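# Swap the pink and yellow flowers between their pegs

## Task

Exchange the pink and yellow flowers so each ends up hanging from the peg the other started on. No stem may be bent out of shape. At the end the dryer must still hang on its rail, and every flower must hang upside down (head toward the floor), held by a clip on its stem.

## Robot and tools

Robot: two identical six-joint arms, left_arm and right_arm, each with a two-finger parallel gripper. One number drives both fingers. Calibrated bases in the scene frame: left_arm at (-0.022, +0.332, +0.008) m, yawed slightly (quat_wxyz 1, 0, 0, -0.008). right_arm at (+0.007, -0.249, +0.027) m (quat_wxyz 1, 0, 0, +0.005). Both have +z up.

Frames: the scene frame has its origin on the table surface, midway between the nominal bases. +z is up, +x points out over the table, and +y is toward left_arm. Image left/right does not match arm names. Every hand position, orientation, target and wrist-camera pose belongs to that arm's own base frame, not the scene frame. Fixed cameras and the table use the scene frame. Gripper axes: fingers point along its +z and spread along its y. end_effector_position is the point between the pads, about 1 cm short of the fingertips.

Row format: a row always has 16 numbers, even if one arm is idle. Left_arm comes first as x, y, z, qw, qx, qy, qz, opening, then right_arm's 8 in the same order. x, y, z are an absolute position in metres and the quaternion is an absolute orientation, w first, each in that arm's base frame. Opening runs from -1 (closed) to +1 (fully open, 0.094 m). It is an absolute command, so 0 means half-closed, not 'unchanged'. To leave a gripper alone, repeat its present command (see 'Tool commands'). To park an arm, resend the exact position and quaternion from the last result taken before it stopped, plus its wanted opening. To hold an orientation, reuse your own target quaternion rather than the drifting measured one.

execute_actions(actions, cameras): actions is a list of actions. Each action is a table of up to 15 rows of 16 numbers, one row per 1/30 s step; a short table repeats its last row until 15 steps are done. An action is rejected for both arms if any target lies more than 0.6 m from that gripper's current position along any of its own axes. The first action is checked against the latest reported state. An empty list just reports state and images. cameras takes names, [] for none, or omitted/null/["all"] for all.

move(target, speed, blend, opening_speed, blocking, cameras): drives each gripper in a straight line from its 'Hand target' to absolute poses. target is one 16-number row or a list of up to 15 rows, with no 0.6 m limit. speed is in m/s, 0.002 to 4.3, default 0.25; rotation is capped at twice that in rad/s. Give one value, or one per target. blend is a corner radius in metres for intermediate targets; the default 0 stops at each one. opening_speed is in units of the -1..1 scale per second, at least 0.2; use a low value to close gently on fragile stems. blocking=false returns after about 0.5 s while motion continues, and a new move takes over from the current point. A whole move lasts at most 10 s. Paths ignore obstacles and the other arm. Routing near an arm's own base can flip its shoulder posture, so go around it. Faster motion means more lag, overshoot and harder impacts. Aiming further past a contact pushes harder. The result adds a 'move:' line giving the ending (done, off_target, moving, held, fault) and limits (paced = pose clipped, held = steps withheld). An arm not named there is done, meaning within 10 mm and 2 degrees. Neither done nor off_target tells you about contact.

wait(seconds 0-10, cameras): lets time run while the arms hold; a running move keeps going. stop(cameras): brakes a running move, needing some distance. zoom_image(camera, region [x0,y0,x1,y1] in pixels, max 504x504): zooms into that camera's latest image. Camera names: cam_head_left, cam_head_right, cam_high, cam_low, cam_left_wrist, cam_right_wrist, all 672x504. read_manual(section="licences") only returns licence text. finished_scene(scene): give the current scene number once the goal holds without the robot; it cannot be undone.

Control behaviour: each step, commanded orientation is clipped to within 40 degrees of the measured one. Position takes priority over orientation. A single action may fall short; 'Hand target' shows where the arm is actually heading, so send the rest next time. Friction and weight can leave an arm a centimetre or more off target in free air. Reported poses may be off by a few centimetres.

Result lines: grip_measured is the measured opening on the command scale. It reads slightly wide when empty and about 3 mm narrow on a firmly squeezed part. The fingers follow the command until they reach force, so a touch shows no plateau; full force builds roughly 0.05 below the touching reading. Pads squeeze about 50-64 N. To release, command well above grip_measured. grip_effort_nm is motor effort, negative when closing, with an offset. It is not pad force. Joint torques include gravity, carry offsets and noise, and values 3 and 4 wrap at ±28 N m. 'Joint velocities … within noise' means that arm is still. MOTOR HOT appears from 85 °C. At 100 °C an OVER-TEMPERATURE FAULT drops that arm for 30-60 s or more. Heat comes from holding loads, staying stretched out, or pushing toward unreachable poses.

Avoid: knocking anything off the table; dropping or releasing a flower while it is still moving; slams and hard pushes; bending stems; arm-to-arm contact, including one gripper closing on the other's fingers. The clearance check will not stop gripper-to-gripper contact. Avoid fault stops of any kind, and do not leave the dryer off its rail. Loose items may occasionally be nudged by outside pushes.

Each tool is called after "Emit:" by a JSON object that holds its "name" and its "arguments", one argument or row to a line.

## Session

Emit:
{"name": "execute_actions", "arguments": {
  "actions": []
}}

Scene clock: 0.00 s.
left_arm: end_effector_position=(+0.1502, +0.1552, +0.1226) grip_measured=+1.000 grip_effort_nm=n/a end_effector_quat_wxyz=(+0.410, -0.011, +0.908, -0.082) | right_arm: end_effector_position=(+0.4649, -0.2515, +0.3685) grip_measured=+1.000 grip_effort_nm=n/a end_effector_quat_wxyz=(+0.321, +0.128, +0.922, -0.178)
Joint positions: left_arm=[1.451 0.901 0.465 -1.211 0.86 1.461 0.094] | right_arm=[-0.453 1.291 1.385 -0.923 0.13 -0.227 0.094]
Joint velocities: within noise
Joint torques (N m): no reading
Heat: left arm: hottest elbow 45 °C; right arm: hottest elbow 29 °C.
Hand target: left_arm +0.1513, +0.1642, +0.1316; +0.411, -0.006, +0.909, -0.069 | right_arm +0.4691, -0.2536, +0.3820; +0.332, +0.128, +0.917, -0.181
Tool commands: left_gripper/opening=+1.0 right_gripper/opening=+1.0
camera_calibration:
cam_left_wrist: T_world_to_cam=[[-0.0514205, -0.98821, 0.144214, 0.143308], [-0.915929, -0.0108882, -0.401192, 0.227137], [0.398032, -0.152719, -0.90457, 0.165314], [0, 0, 0, 1]] pos_world=[0.14961, 0.169338, 0.219996]
cam_right_wrist: T_world_to_cam=[[-0.34017, -0.907449, 0.246619, -0.162038], [-0.922969, 0.271982, -0.272312, 0.639034], [0.180034, -0.320254, -0.930067, 0.265377], [0, 0, 0, 1]] pos_world=[0.486911, -0.235859, 0.460797]

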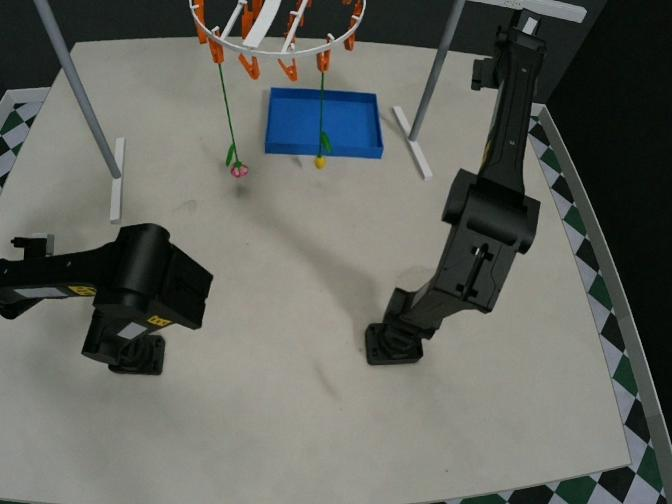

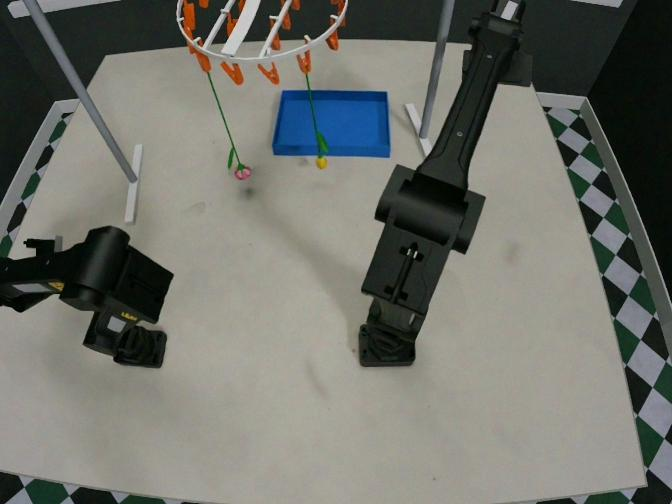

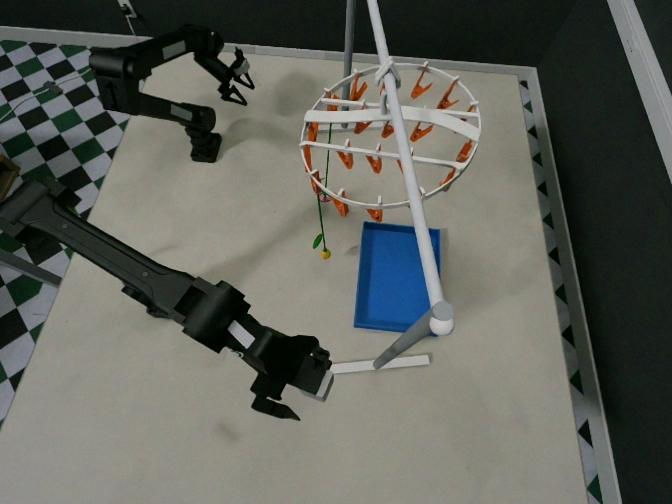

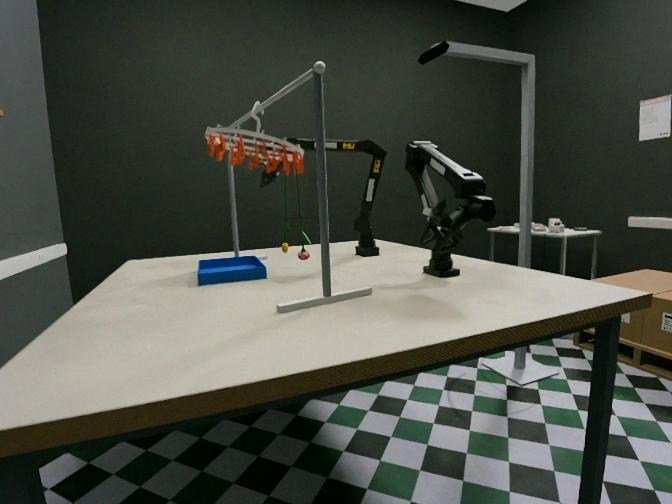

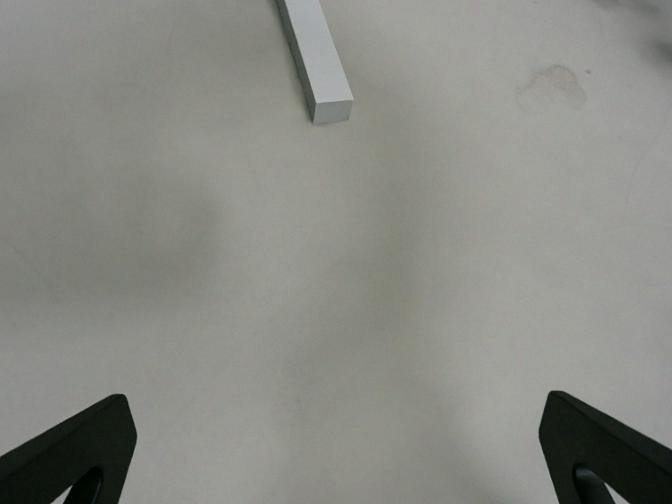

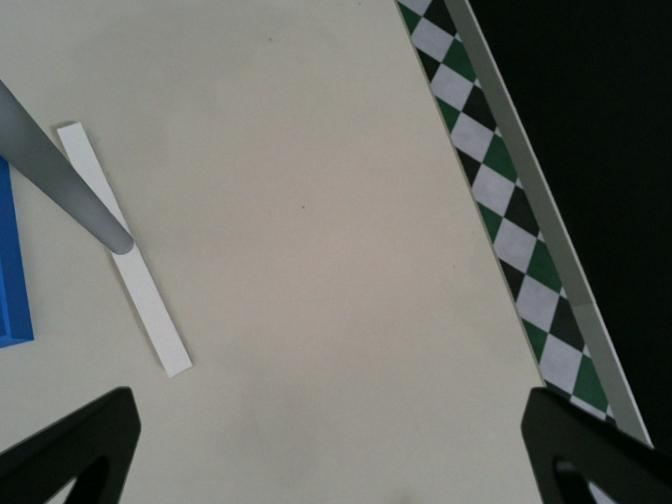

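Emit:
{"name": "zoom_image", "arguments": {
  "camera": "cam_head_right",
  "region": [170, 0, 350, 135]
}}

Emit:
{"name": "zoom_image", "arguments": {
  "camera": "cam_high",
  "region": [280, 130, 440, 250]
}}

Emit:
{"name": "zoom_image", "arguments": {
  "camera": "cam_low",
  "region": [195, 110, 335, 215]
}}

Scaled by 2.800 from the camera's 672x504 image, which has a finer 960x720 frame.

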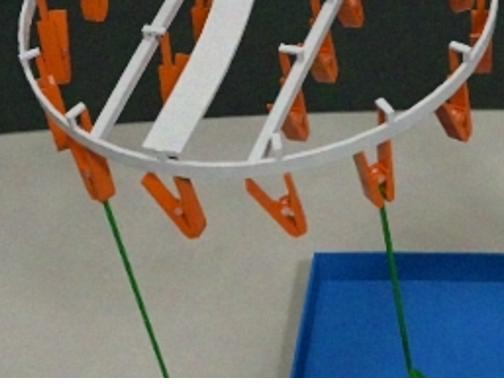

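Scaled by 3.150 from the camera's 672x504 image, which has a finer 960x720 frame.

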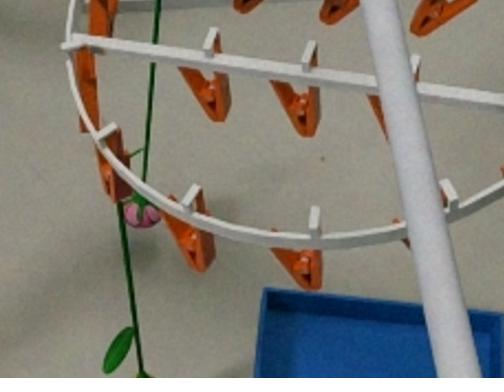

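Scaled by 3.600 from the camera's 672x504 image, which has a finer 960x720 frame.

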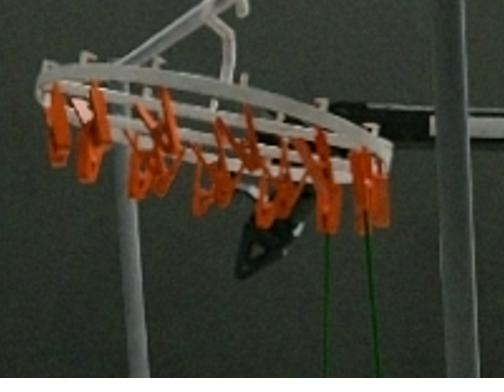

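Emit:
{"name": "move", "arguments": {
  "target": [
    [0.25,0.15,0.3,0.707,0,0.707,0,0.15,0.42,-0.15,0.32,0.653,-0.27,0.653,0.27,0.3],
    [0.36,-0.05,0.45,0.707,0,0.707,0,0.15,0.386,0.0,0.245,0.625,-0.346,0.599,0.361,0.3],
    [0.32,-0.36,0.52,0.707,0,0.707,0,0.15,0.386,0.055,0.24,0.625,-0.346,0.599,0.361,0.3]
  ],
  "speed": 0.3,
  "blend": 0.03
}}

Emit:
{"name": "zoom_image", "arguments": {
  "camera": "cam_head_right",
  "region": [170, 0, 350, 135]
}}

Scene clock: 30.67 s.
left_arm: end_effector_position=(+0.3181, -0.3538, +0.4880) grip_measured=+0.152 grip_effort_nm=-0.120 end_effector_quat_wxyz=(+0.697, +0.021, +0.716, +0.021) | right_arm: end_effector_position=(+0.3874, +0.0508, +0.2456) grip_measured=+0.301 grip_effort_nm=-0.081 end_effector_quat_wxyz=(+0.629, -0.351, +0.598, +0.350)
Joint positions: left_arm=[-1.178 1.144 1.13 -0.057 -1.178 -0.007 0.054] | right_arm=[-0.312 1.313 0.461 1.024 -1.347 0.145 0.061]
Joint velocities: within noise
Joint torques (N m): left_arm=[2.32 -6.01 13.29 2.45 -0.11 0.12] | right_arm=[1.49 -5.6 5.42 2.06 0.17 0.2]
Heat: left arm: hottest elbow 52 °C; right arm: hottest elbow 37 °C.
Hand target: left_arm +0.3187, -0.3583, +0.5190; +0.707, +0.000, +0.707, +0.000 | right_arm +0.3858, +0.0551, +0.2401; +0.624, -0.347, +0.601, +0.360
Off the commanded pose: left_arm 0.033 m, 4 deg | right_arm 0.007 m, 1 deg.
move: off_target (left_arm)
camera_calibration:
cam_left_wrist: T_world_to_cam=[[0.00397892, -0.997356, -0.072558, -0.318776], [-0.445517, 0.0631916, -0.893041, 0.638504], [0.895265, 0.0358792, -0.444088, 0.0351424], [0, 0, 0, 1]] pos_world=[0.254271, -0.359542, 0.562687]
cam_right_wrist: T_world_to_cam=[[0.863665, -0.503035, 0.032237, -0.318094], [-0.165908, -0.344075, -0.924168, 0.349943], [0.475981, 0.792823, -0.380623, -0.0442981], [0, 0, 0, 1]] pos_world=[0.35387, -0.00448535, 0.3168]

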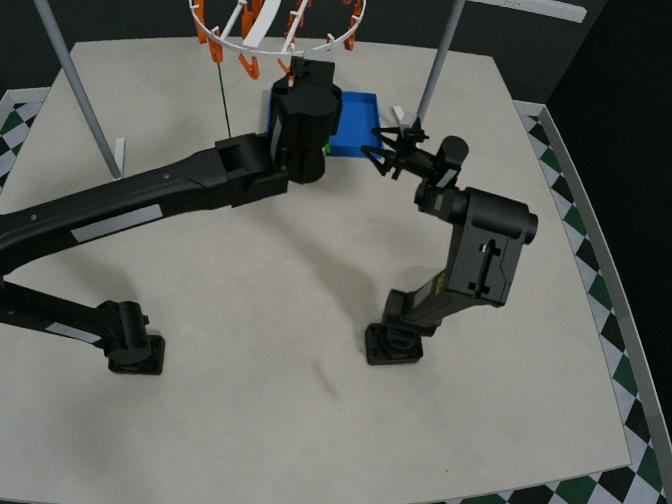

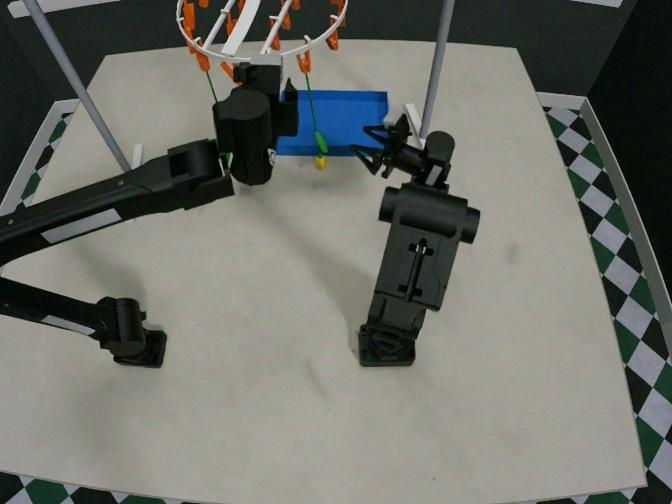

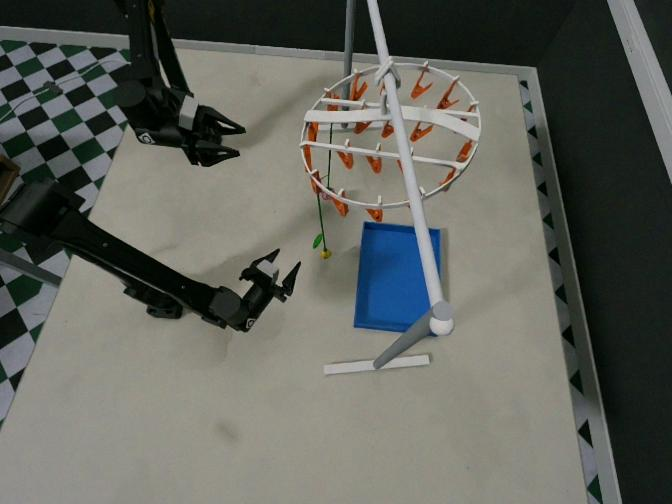

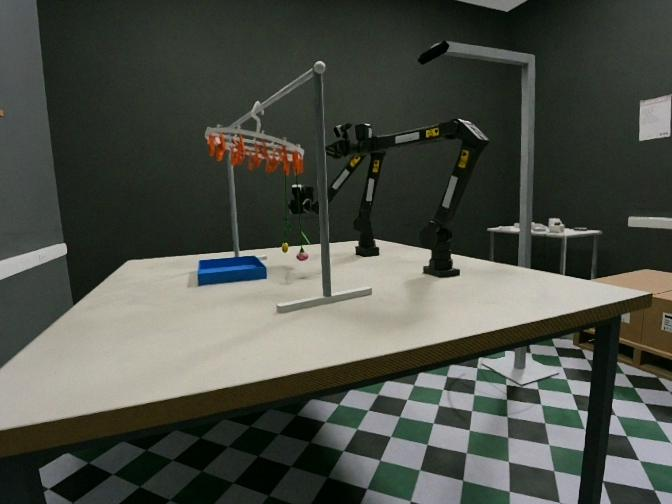

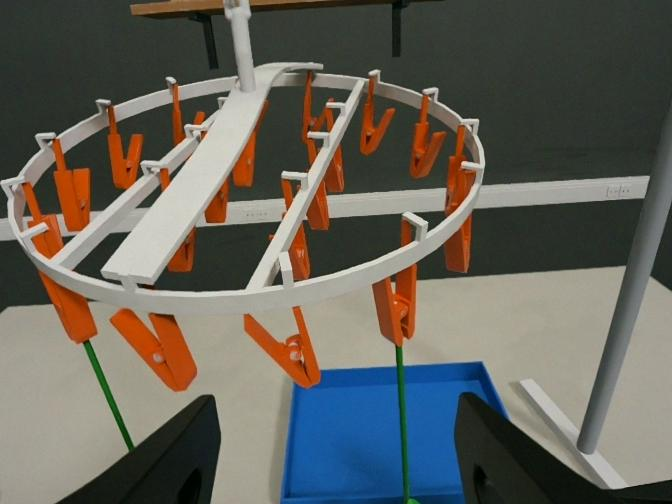

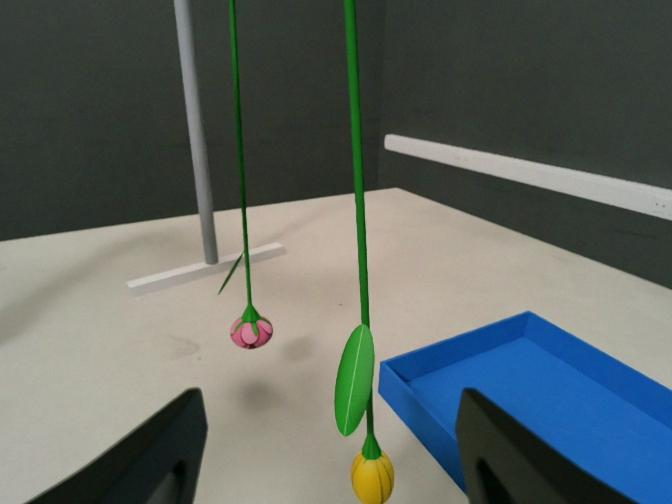

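Scaled by 2.800 from the camera's 672x504 image, which has a finer 960x720 frame.

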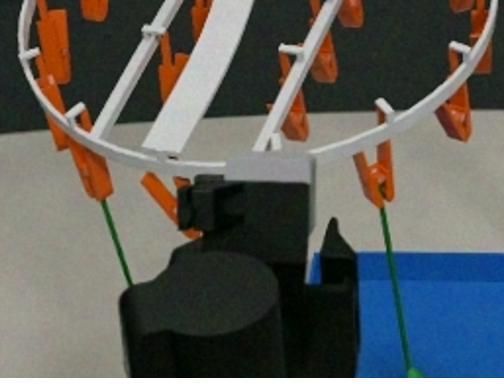

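Emit:
{"name": "move", "arguments": {
  "target": [
    [0.32,-0.36,0.52,0.707,0,0.707,0,0.15,0.435,0.115,0.24,0.625,-0.346,0.599,0.361,0.3]
  ],
  "speed": 0.15,
  "cameras": ["cam_right_wrist","cam_high","cam_low"]
}}

Scene clock: 40.73 s.
left_arm: end_effector_position=(+0.3181, -0.3538, +0.4880) grip_measured=+0.152 grip_effort_nm=-0.120 end_effector_quat_wxyz=(+0.697, +0.021, +0.716, +0.021) | right_arm: end_effector_position=(+0.4215, +0.1121, +0.2294) grip_measured=+0.301 grip_effort_nm=-0.076 end_effector_quat_wxyz=(+0.618, -0.334, +0.609, +0.368)
Joint positions: left_arm=[-1.178 1.144 1.13 -0.057 -1.178 -0.007 0.054] | right_arm=[-0.106 1.396 0.503 0.975 -1.143 0.111 0.061]
Joint velocities: within noise
Joint torques (N m): left_arm=[2.37 -6.01 13.29 2.45 -0.09 0.12] | right_arm=[1.44 -7.06 9.2 1.25 0.12 -0.12]
Heat: left arm: hottest elbow 54 °C; right arm: hottest elbow 36 °C.
Hand target: left_arm +0.3187, -0.3584, +0.5190; +0.707, +0.000, +0.707, +0.000 | right_arm +0.4342, +0.1149, +0.2400; +0.625, -0.346, +0.599, +0.361
Off the commanded pose: left_arm 0.033 m, 4 deg | right_arm 0.017 m, 2 deg.
move: off_target (left_arm, right_arm)
camera_calibration:
cam_right_wrist: T_world_to_cam=[[0.864857, -0.501273, -0.0273545, -0.303121], [-0.214462, -0.319651, -0.922946, 0.379189], [0.453904, 0.804082, -0.383956, -0.1064], [0, 0, 0, 1]] pos_world=[0.391774, 0.0548158, 0.300827]
Images, in order (width x height): cam_high 672x504, cam_low 672x504, cam_right_wrist 672x504.

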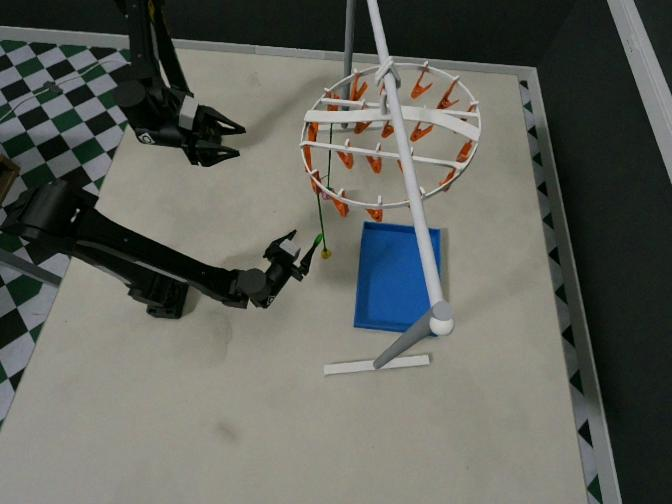

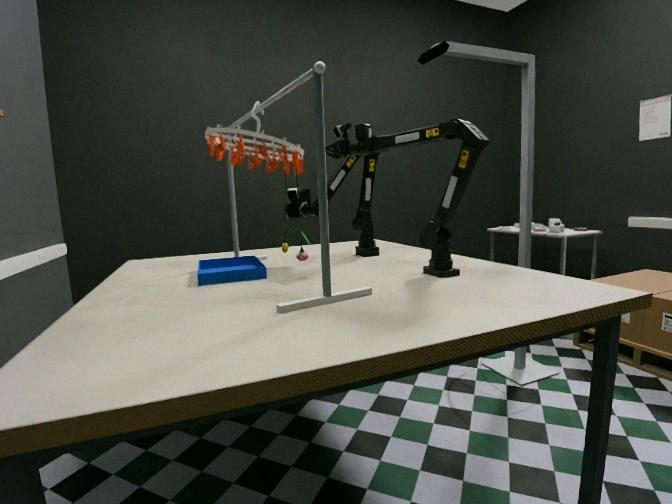

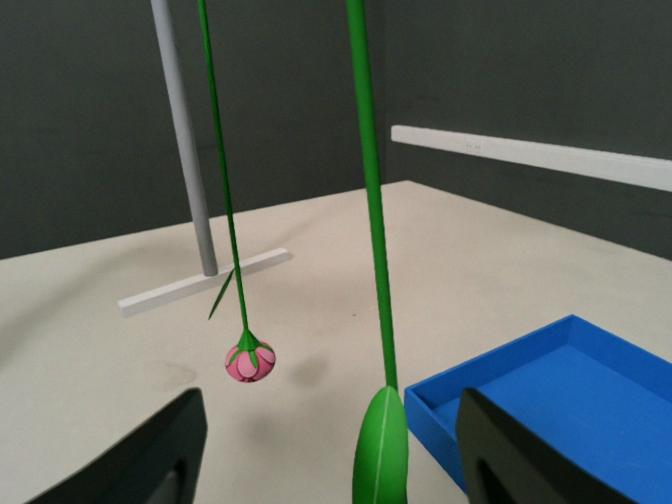

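Emit:
{"name": "move", "arguments": {
  "target": [
    [0.32,-0.36,0.52,0.707,0,0.707,0,0.15,0.455,0.120,0.235,0.625,-0.346,0.599,0.361,0.3],
    [0.32,-0.36,0.52,0.707,0,0.707,0,0.15,0.472,0.155,0.235,0.625,-0.346,0.599,0.361,0.3]
  ],
  "speed": 0.1,
  "cameras": ["cam_right_wrist","cam_high","cam_low"]
}}

Emit:
{"name": "zoom_image", "arguments": {
  "camera": "cam_high",
  "region": [280, 180, 360, 280]
}}

Emit:
{"name": "zoom_image", "arguments": {
  "camera": "cam_low",
  "region": [260, 150, 330, 265]
}}

Scene clock: 45.30 s.
left_arm: end_effector_position=(+0.3181, -0.3538, +0.4880) grip_measured=+0.152 grip_effort_nm=-0.120 end_effector_quat_wxyz=(+0.697, +0.021, +0.716, +0.021) | right_arm: end_effector_position=(+0.4580, +0.1510, +0.2246) grip_measured=+0.301 grip_effort_nm=-0.076 end_effector_quat_wxyz=(+0.617, -0.335, +0.610, +0.368)
Joint positions: left_arm=[-1.178 1.144 1.13 -0.057 -1.178 -0.007 0.054] | right_arm=[0.009 1.49 0.592 0.959 -1.031 0.088 0.061]
Joint velocities: within noise
Joint torques (N m): left_arm=[2.32 -6.01 13.29 2.47 -0.1 0.12] | right_arm=[1.44 -8.7 9.32 1.37 0.11 -0.11]
Heat: left arm: hottest elbow 55 °C; right arm: hottest elbow 36 °C.
Hand target: left_arm +0.3187, -0.3584, +0.5190; +0.707, +0.000, +0.707, +0.000 | right_arm +0.4711, +0.1549, +0.2351; +0.625, -0.346, +0.599, +0.361
Off the commanded pose: left_arm 0.033 m, 4 deg | right_arm 0.018 m, 2 deg.
move: off_target (left_arm, right_arm)
camera_calibration:
cam_right_wrist: T_world_to_cam=[[0.865787, -0.499708, -0.0265319, -0.316178], [-0.214348, -0.322422, -0.922008, 0.395154], [0.452181, 0.80395, -0.386261, -0.154871], [0, 0, 0, 1]] pos_world=[0.428473, 0.0939185, 0.296126]
Images, in order (width x height): cam_high 672x504, cam_low 672x504, cam_right_wrist 672x504.

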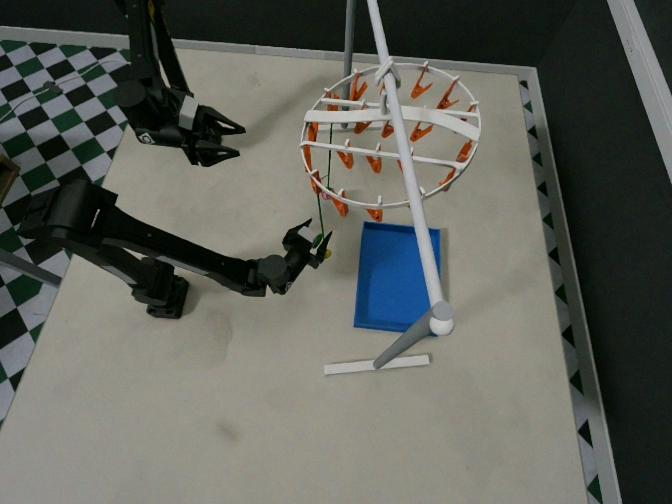

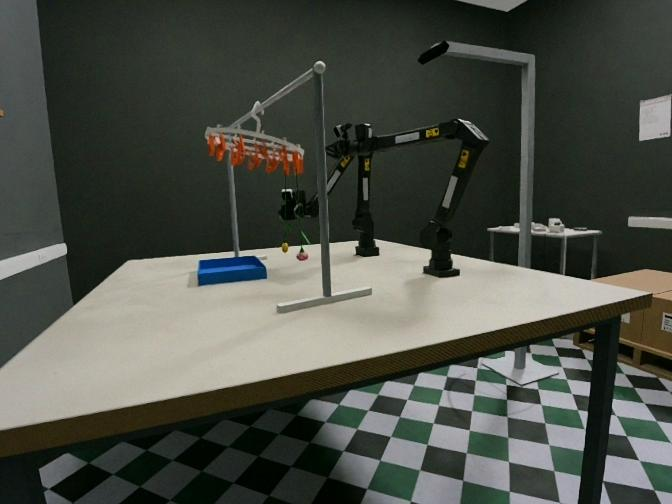

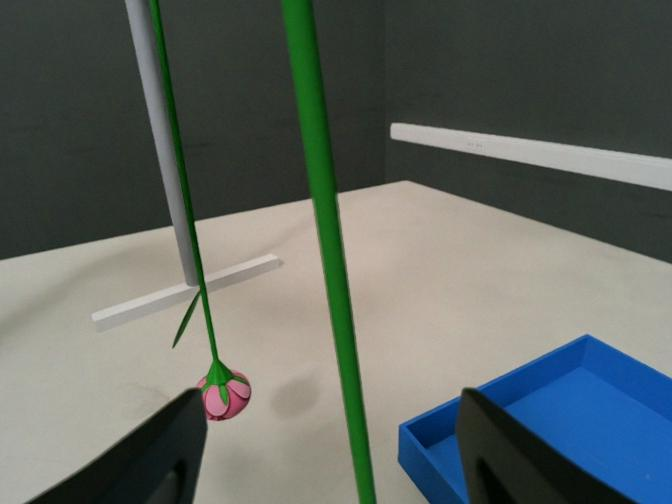

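Scaled by 5.040 from the camera's 672x504 image, which has a finer 960x720 frame.

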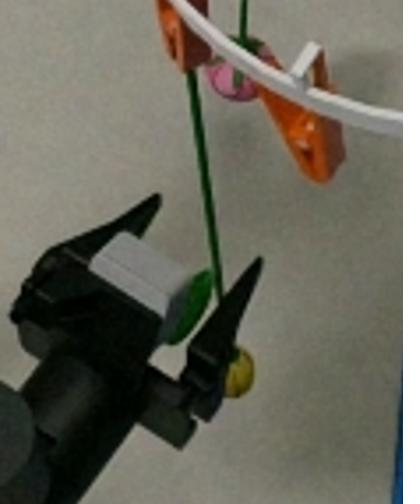

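Scaled by 4.383 from the camera's 672x504 image, which has a finer 960x720 frame.

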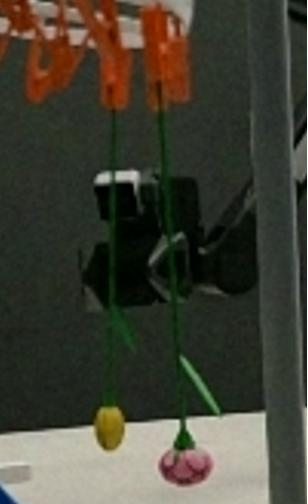

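Emit:
{"name": "move", "arguments": {
  "target": [
    [0.32,-0.36,0.52,0.707,0,0.707,0,0.15,0.479,0.168,0.235,0.625,-0.346,0.599,0.361,0.3],
    [0.32,-0.36,0.52,0.707,0,0.707,0,0.15,0.479,0.168,0.235,0.625,-0.346,0.599,0.361,-0.6]
  ],
  "speed": 0.08,
  "opening_speed": 0.6,
  "cameras": ["cam_right_wrist","cam_high"]
}}

Emit:
{"name": "zoom_image", "arguments": {
  "camera": "cam_high",
  "region": [280, 180, 360, 280]
}}

Scene clock: 51.40 s.
left_arm: end_effector_position=(+0.3181, -0.3537, +0.4880) grip_measured=+0.152 grip_effort_nm=-0.125 end_effector_quat_wxyz=(+0.697, +0.021, +0.716, +0.021) | right_arm: end_effector_position=(+0.4654, +0.1629, +0.2247) grip_measured=-0.598 grip_effort_nm=-0.076 end_effector_quat_wxyz=(+0.617, -0.335, +0.610, +0.367)
Joint positions: left_arm=[-1.178 1.144 1.13 -0.057 -1.178 -0.007 0.054] | right_arm=[0.04 1.506 0.613 0.95 -0.998 0.082 0.019]
Joint velocities: within noise
Joint torques (N m): left_arm=[2.37 -6.01 13.3 2.48 -0.09 0.12] | right_arm=[1.49 -8.94 9.29 1.37 0.11 -0.12]
Heat: left arm: hottest elbow 57 °C; right arm: hottest elbow 36 °C.
Hand target: left_arm +0.3187, -0.3583, +0.5190; +0.707, +0.000, +0.707, +0.000 | right_arm +0.4781, +0.1678, +0.2350; +0.625, -0.346, +0.599, +0.361
Off the commanded pose: left_arm 0.033 m, 4 deg | right_arm 0.018 m, 2 deg.
move: off_target (left_arm, right_arm); target 2's new opening was sent with right_arm's hand 0.018 m and 2 deg from that target
camera_calibration:
cam_right_wrist: T_world_to_cam=[[0.865154, -0.500868, -0.0253063, -0.316464], [-0.214142, -0.323319, -0.921742, 0.400607], [0.453489, 0.802867, -0.386978, -0.168022], [0, 0, 0, 1]] pos_world=[0.435773, 0.105917, 0.296227]
Images, in order (width x height): cam_high 672x504, cam_right_wrist 672x504.

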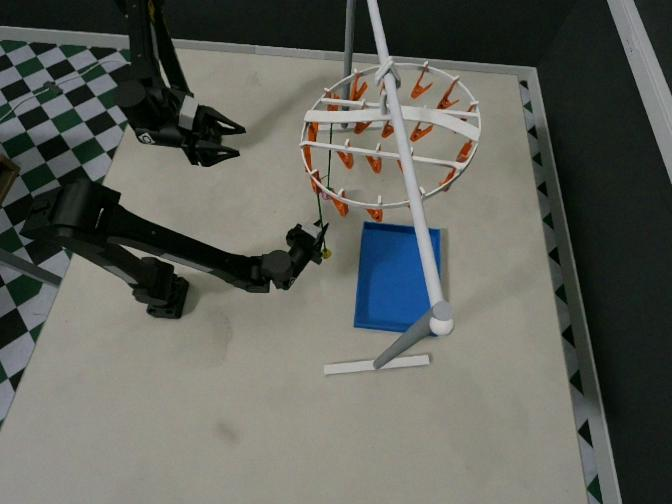

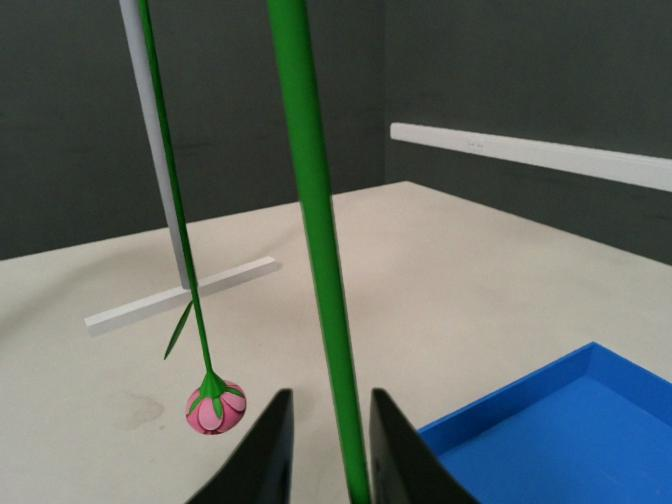

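Scaled by 5.040 from the camera's 672x504 image, which has a finer 960x720 frame.

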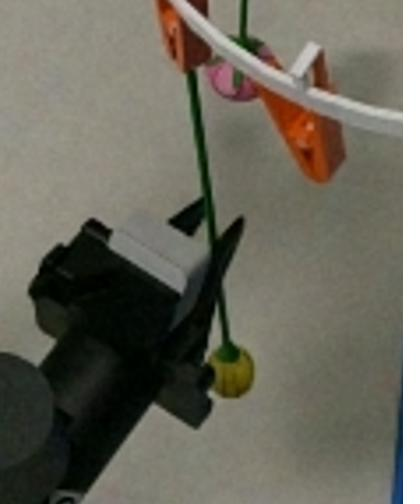

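Emit:
{"name": "move", "arguments": {
  "target": [0.32,-0.36,0.52,0.707,0,0.707,0,0.15,0.482,0.167,0.235,0.625,-0.346,0.599,0.361,-1],
  "opening_speed": 0.6,
  "cameras": ["cam_right_wrist"]
}}

Scene clock: 70.77 s.
left_arm: end_effector_position=(+0.3181, -0.3537, +0.4880) grip_measured=+0.152 grip_effort_nm=-0.120 end_effector_quat_wxyz=(+0.697, +0.021, +0.716, +0.021) | right_arm: end_effector_position=(+0.4683, +0.1631, +0.2250) grip_measured=-0.941 grip_effort_nm=-0.945 end_effector_quat_wxyz=(+0.618, -0.336, +0.609, +0.366)
Joint positions: left_arm=[-1.178 1.144 1.13 -0.057 -1.178 -0.007 0.054] | right_arm=[0.04 1.512 0.621 0.95 -0.998 0.08 0.003]
Joint velocities: within noise
Joint torques (N m): left_arm=[2.37 -6.01 13.3 2.47 -0.09 0.12] | right_arm=[1.03 -9.35 9.36 1.39 -0.01 -0.09]
Heat: left arm: hottest elbow 61 °C; right arm: hottest elbow 37 °C.
Hand target: left_arm +0.3187, -0.3583, +0.5190; +0.707, +0.000, +0.707, +0.000 | right_arm +0.4812, +0.1668, +0.2351; +0.625, -0.346, +0.599, +0.361
Off the commanded pose: left_arm 0.033 m, 4 deg | right_arm 0.017 m, 2 deg.
move: off_target (left_arm, right_arm)
camera_calibration:
cam_right_wrist: T_world_to_cam=[[0.865185, -0.500965, -0.0221094, -0.319644], [-0.21123, -0.324104, -0.922138, 0.400454], [0.454793, 0.80249, -0.386229, -0.170043], [0, 0, 0, 1]] pos_world=[0.438473, 0.106117, 0.296531]
Images, in order (width x height): cam_right_wrist 672x504.

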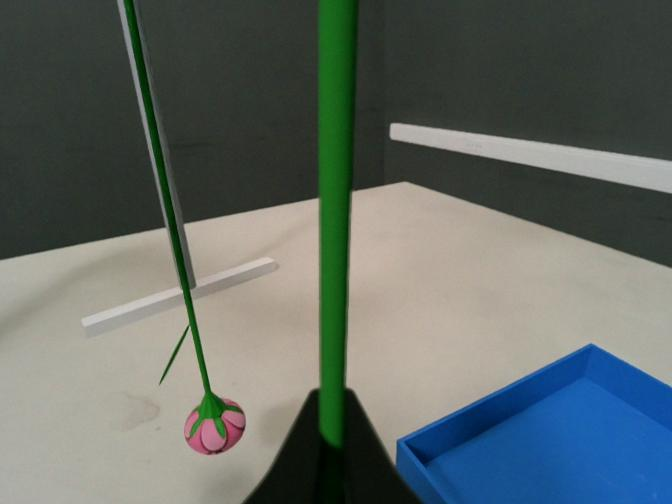

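Emit:
{"name": "move", "arguments": {
  "target": [
    [0.31,-0.38,0.52,0.707,0,0.707,0,0.15,0.482,0.167,0.235,0.625,-0.346,0.599,0.361,-1],
    [0.415,-0.405,0.465,0.736,-0.157,0.644,0.137,0.15,0.482,0.167,0.235,0.625,-0.346,0.599,0.361,-1],
    [0.445,-0.395,0.473,0.736,-0.157,0.644,0.137,0.15,0.482,0.167,0.235,0.625,-0.346,0.599,0.361,-1]
  ],
  "cameras": ["cam_left_wrist","cam_head_right"]
}}

Scene clock: 76.40 s.
left_arm: end_effector_position=(+0.4388, -0.3894, +0.4521) grip_measured=+0.152 grip_effort_nm=-0.120 end_effector_quat_wxyz=(+0.728, -0.138, +0.655, +0.150) | right_arm: end_effector_position=(+0.4684, +0.1631, +0.2247) grip_measured=-0.945 grip_effort_nm=-1.028 end_effector_quat_wxyz=(+0.617, -0.336, +0.610, +0.367)
Joint positions: left_arm=[-1.018 1.633 1.33 0.939 -1.394 0.624 0.054] | right_arm=[0.04 1.513 0.621 0.949 -0.998 0.08 0.003]
Joint velocities: within noise
Joint torques (N m): left_arm=[2.78 -11.52 12.18 1.77 0.5 0.16] | right_arm=[0.97 -9.23 9.37 1.4 -0.01 -0.11]
Heat: left arm: hottest elbow 63 °C; right arm: hottest elbow 38 °C.
Hand target: left_arm +0.4439, -0.3938, +0.4724; +0.734, -0.156, +0.647, +0.135 | right_arm +0.4812, +0.1668, +0.2350; +0.625, -0.346, +0.599, +0.361
Off the commanded pose: left_arm 0.023 m, 3 deg | right_arm 0.018 m, 2 deg.
move: off_target (left_arm, right_arm)
camera_calibration:
cam_left_wrist: T_world_to_cam=[[0.404681, -0.914417, -0.00861499, -0.529833], [-0.299279, -0.123534, -0.946135, 0.549691], [0.864098, 0.385461, -0.323658, 0.00764525], [0, 0, 0, 1]] pos_world=[0.372318, -0.419529, 0.517992]
Images, in order (width x height): cam_head_right 672x504, cam_left_wrist 672x504.

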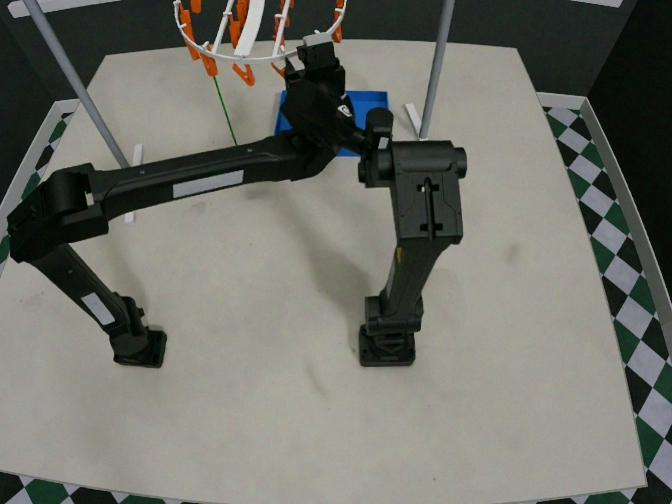

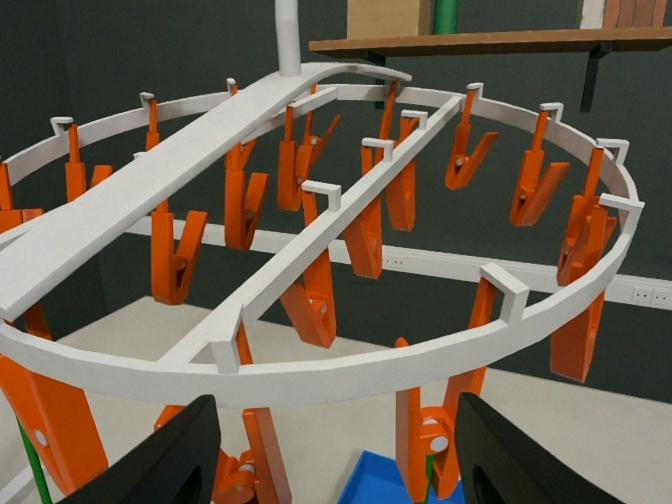

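Emit:
{"name": "move", "arguments": {
  "target": [
    [0.454,-0.412,0.475,0.736,-0.157,0.644,0.137,0.15,0.482,0.167,0.235,0.625,-0.346,0.599,0.361,-1],
    [0.472,-0.402,0.475,0.736,-0.157,0.644,0.137,0.15,0.482,0.167,0.235,0.625,-0.346,0.599,0.361,-1]
  ],
  "speed": 0.1,
  "cameras": ["cam_left_wrist"]
}}

Scene clock: 82.13 s.
left_arm: end_effector_position=(+0.4632, -0.3995, +0.4544) grip_measured=+0.152 grip_effort_nm=-0.115 end_effector_quat_wxyz=(+0.732, -0.138, +0.651, +0.150) | right_arm: end_effector_position=(+0.4684, +0.1631, +0.2245) grip_measured=-0.945 grip_effort_nm=-1.028 end_effector_quat_wxyz=(+0.617, -0.336, +0.610, +0.367)
Joint positions: left_arm=[-0.99 1.683 1.4 0.887 -1.366 0.587 0.054] | right_arm=[0.04 1.513 0.621 0.949 -0.998 0.08 0.003]
Joint velocities: within noise
Joint torques (N m): left_arm=[3.25 -12.63 12.19 0.73 0.48 -0.04] | right_arm=[1.2 -9.52 9.31 1.36 -0.01 -0.1]
Heat: left arm: hottest elbow 65 °C; right arm: hottest elbow 38 °C.
Hand target: left_arm +0.4708, -0.4010, +0.4746; +0.737, -0.157, +0.643, +0.137 | right_arm +0.4812, +0.1668, +0.2350; +0.625, -0.346, +0.599, +0.361
Off the commanded pose: left_arm 0.023 m, 3 deg | right_arm 0.018 m, 2 deg.
move: off_target (left_arm, right_arm)
camera_calibration:
cam_left_wrist: T_world_to_cam=[[0.406057, -0.913829, -0.00590353, -0.550624], [-0.288704, -0.12215, -0.949594, 0.555107], [0.867045, 0.387294, -0.313426, -0.0140436], [0, 0, 0, 1]] pos_world=[0.396023, -0.429931, 0.519474]
Images, in order (width x height): cam_left_wrist 672x504.

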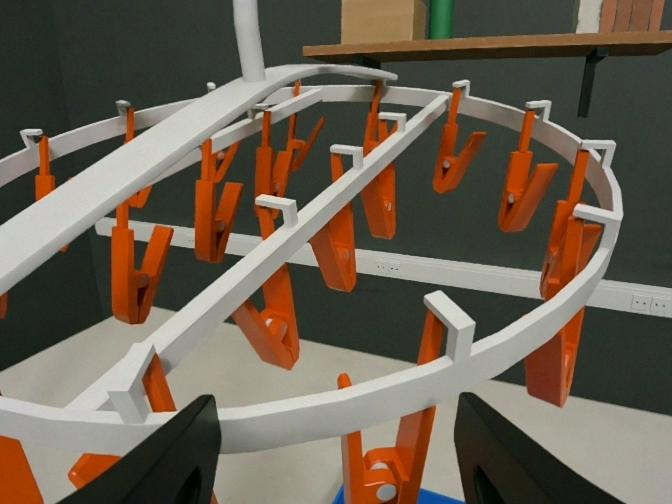

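Emit:
{"name": "move", "arguments": {
  "target": [
    [0.472,-0.412,0.457,0.736,-0.157,0.644,0.137,0.15,0.482,0.167,0.235,0.625,-0.346,0.599,0.361,-1],
    [0.487,-0.405,0.46,0.736,-0.157,0.644,0.137,0.15,0.482,0.167,0.235,0.625,-0.346,0.599,0.361,-1]
  ],
  "speed": 0.08,
  "cameras": ["cam_left_wrist","cam_high"]
}}

Emit:
{"name": "zoom_image", "arguments": {
  "camera": "cam_high",
  "region": [270, 130, 370, 230]
}}

Scene clock: 87.50 s.
left_arm: end_effector_position=(+0.4769, -0.4050, +0.4367) grip_measured=+0.152 grip_effort_nm=-0.125 end_effector_quat_wxyz=(+0.731, -0.136, +0.652, +0.150) | right_arm: end_effector_position=(+0.4684, +0.1631, +0.2245) grip_measured=-0.945 grip_effort_nm=-1.038 end_effector_quat_wxyz=(+0.617, -0.336, +0.610, +0.367)
Joint positions: left_arm=[-0.975 1.716 1.405 0.861 -1.351 0.537 0.054] | right_arm=[0.04 1.513 0.621 0.949 -0.998 0.08 0.003]
Joint velocities: within noise
Joint torques (N m): left_arm=[3.55 -13.39 12.25 0.8 0.45 -0.06] | right_arm=[1.03 -9.35 9.32 1.42 -0.01 -0.1]
Heat: left arm: hottest elbow 65 °C; right arm: hottest elbow 39 °C.
Hand target: left_arm +0.4856, -0.4038, +0.4597; +0.737, -0.157, +0.643, +0.137 | right_arm +0.4812, +0.1668, +0.2351; +0.625, -0.346, +0.599, +0.361
Off the commanded pose: left_arm 0.025 m, 3 deg | right_arm 0.018 m, 2 deg.
move: off_target (left_arm, right_arm)
camera_calibration:
cam_left_wrist: T_world_to_cam=[[0.402638, -0.915297, -0.0106614, -0.55816], [-0.292244, -0.117503, -0.949098, 0.544899], [0.867454, 0.385258, -0.314801, -0.0296688], [0, 0, 0, 1]] pos_world=[0.409716, -0.435425, 0.501872]
Images, in order (width x height): cam_high 672x504, cam_left_wrist 672x504.

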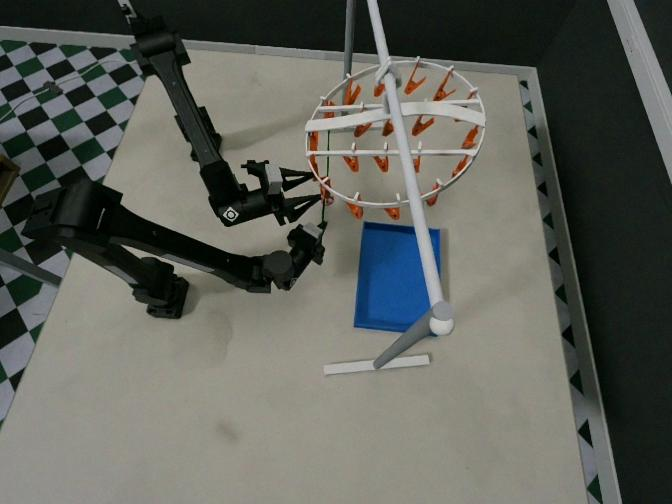

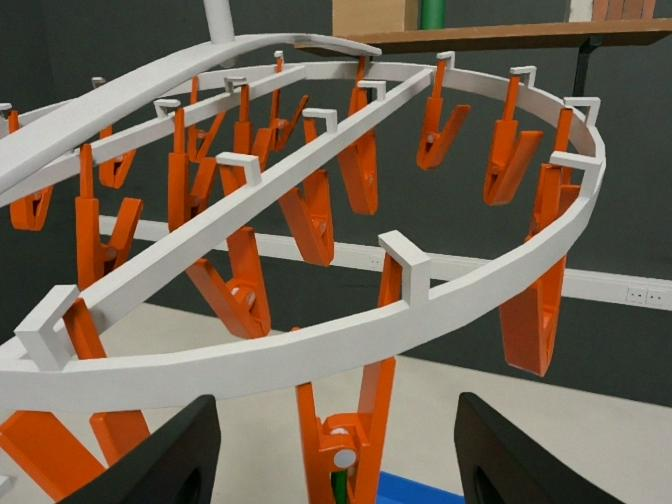

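Scaled by 5.040 from the camera's 672x504 image, which has a finer 960x720 frame.

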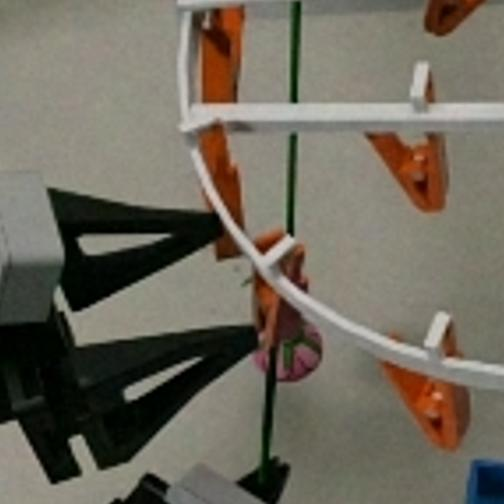

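Emit:
{"name": "move", "arguments": {
  "target": [0.492,-0.403,0.462,0.736,-0.157,0.644,0.137,0.15,0.482,0.167,0.235,0.625,-0.346,0.599,0.361,-1],
  "speed": 0.05,
  "cameras": []
}}

Emit:
{"name": "move", "arguments": {
  "target": [0.492,-0.403,0.462,0.736,-0.157,0.644,0.137,-1,0.482,0.167,0.235,0.625,-0.346,0.599,0.361,-1],
  "opening_speed": 0.8,
  "cameras": ["cam_left_wrist","cam_low"]
}}

Emit:
{"name": "zoom_image", "arguments": {
  "camera": "cam_low",
  "region": [250, 120, 350, 220]
}}

Scene clock: 92.17 s.
left_arm: end_effector_position=(+0.4808, -0.4047, +0.4364) grip_measured=+0.152 grip_effort_nm=-0.120 end_effector_quat_wxyz=(+0.730, -0.134, +0.653, +0.150) | right_arm: end_effector_position=(+0.4684, +0.1631, +0.2245) grip_measured=-0.945 grip_effort_nm=-1.038 end_effector_quat_wxyz=(+0.617, -0.336, +0.610, +0.367)
Joint positions: left_arm=[-0.969 1.716 1.41 0.829 -1.344 0.513 0.054] | right_arm=[0.04 1.513 0.621 0.949 -0.998 0.08 0.003]
Joint velocities: within noise
Joint torques (N m): left_arm=[3.72 -13.63 12.42 0.9 0.46 -0.06] | right_arm=[1.08 -9.7 9.31 1.39 -0.01 -0.09]
Heat: left arm: hottest elbow 65 °C; right arm: hottest elbow 39 °C.
Hand target: left_arm +0.4904, -0.4016, +0.4616; +0.737, -0.157, +0.643, +0.137 | right_arm +0.4812, +0.1668, +0.2352; +0.625, -0.346, +0.599, +0.361
Off the commanded pose: left_arm 0.028 m, 3 deg | right_arm 0.018 m, 2 deg.
move: off_target (left_arm, right_arm)
No camera images: "cameras" was empty.

Scene clock: 94.00 s.
left_arm: end_effector_position=(+0.4827, -0.4030, +0.4361) grip_measured=-0.997 grip_effort_nm=-0.164 end_effector_quat_wxyz=(+0.730, -0.135, +0.653, +0.152) | right_arm: end_effector_position=(+0.4684, +0.1631, +0.2245) grip_measured=-0.945 grip_effort_nm=-1.033 end_effector_quat_wxyz=(+0.617, -0.336, +0.610, +0.367)
Joint positions: left_arm=[-0.964 1.716 1.41 0.826 -1.343 0.51 0] | right_arm=[0.04 1.513 0.621 0.949 -0.998 0.08 0.003]
Joint velocities: within noise
Joint torques (N m): left_arm=[3.49 -13.63 12.42 0.85 0.44 -0.06] | right_arm=[1.2 -9.52 9.31 1.39 -0.01 -0.11]
Heat: left arm: hottest elbow 66 °C; right arm: hottest elbow 39 °C.
Hand target: left_arm +0.4905, -0.4016, +0.4617; +0.737, -0.157, +0.643, +0.137 | right_arm +0.4812, +0.1668, +0.2352; +0.625, -0.346, +0.599, +0.361
Off the commanded pose: left_arm 0.027 m, 3 deg | right_arm 0.018 m, 2 deg.
move: off_target (left_arm, right_arm)
camera_calibration:
cam_left_wrist: T_world_to_cam=[[0.403201, -0.915003, -0.0140787, -0.557275], [-0.295109, -0.115448, -0.948463, 0.54829], [0.866221, 0.386576, -0.316575, -0.0338448], [0, 0, 0, 1]] pos_world=[0.415817, -0.433525, 0.501473]
Images, in order (width x height): cam_low 672x504, cam_left_wrist 672x504.

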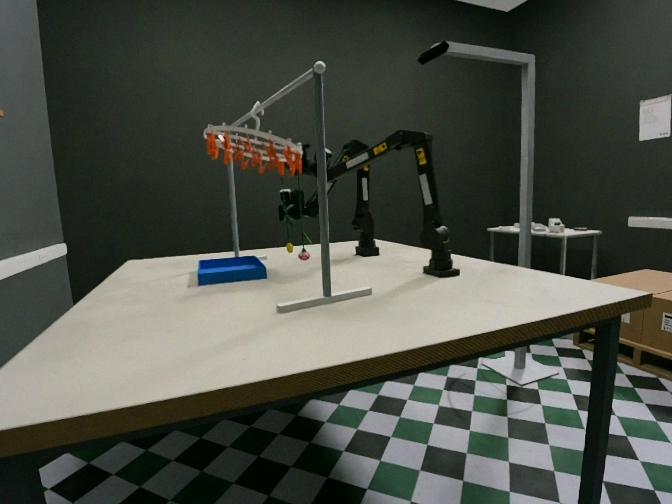

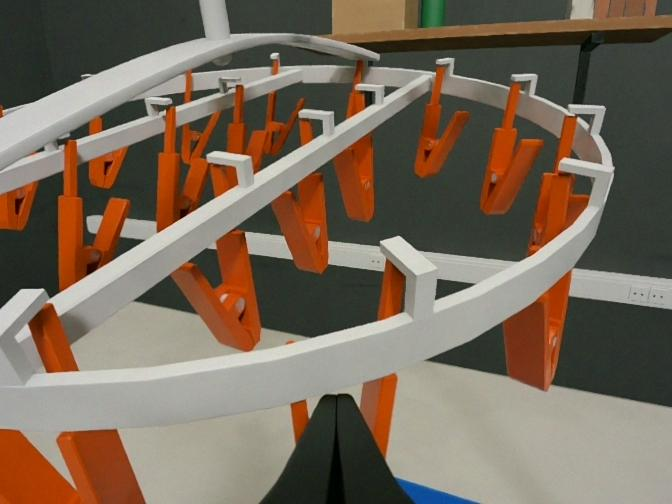

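Scaled by 5.040 from the camera's 672x504 image, which has a finer 960x720 frame.

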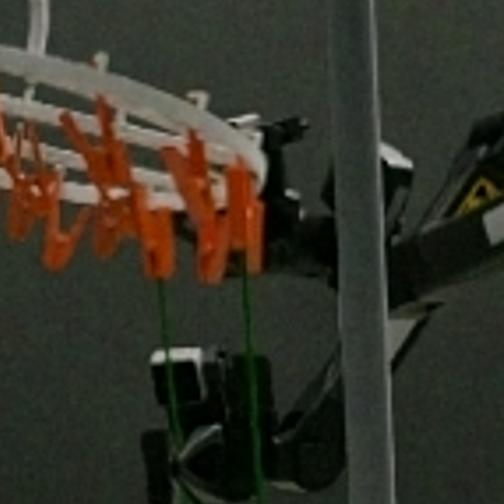

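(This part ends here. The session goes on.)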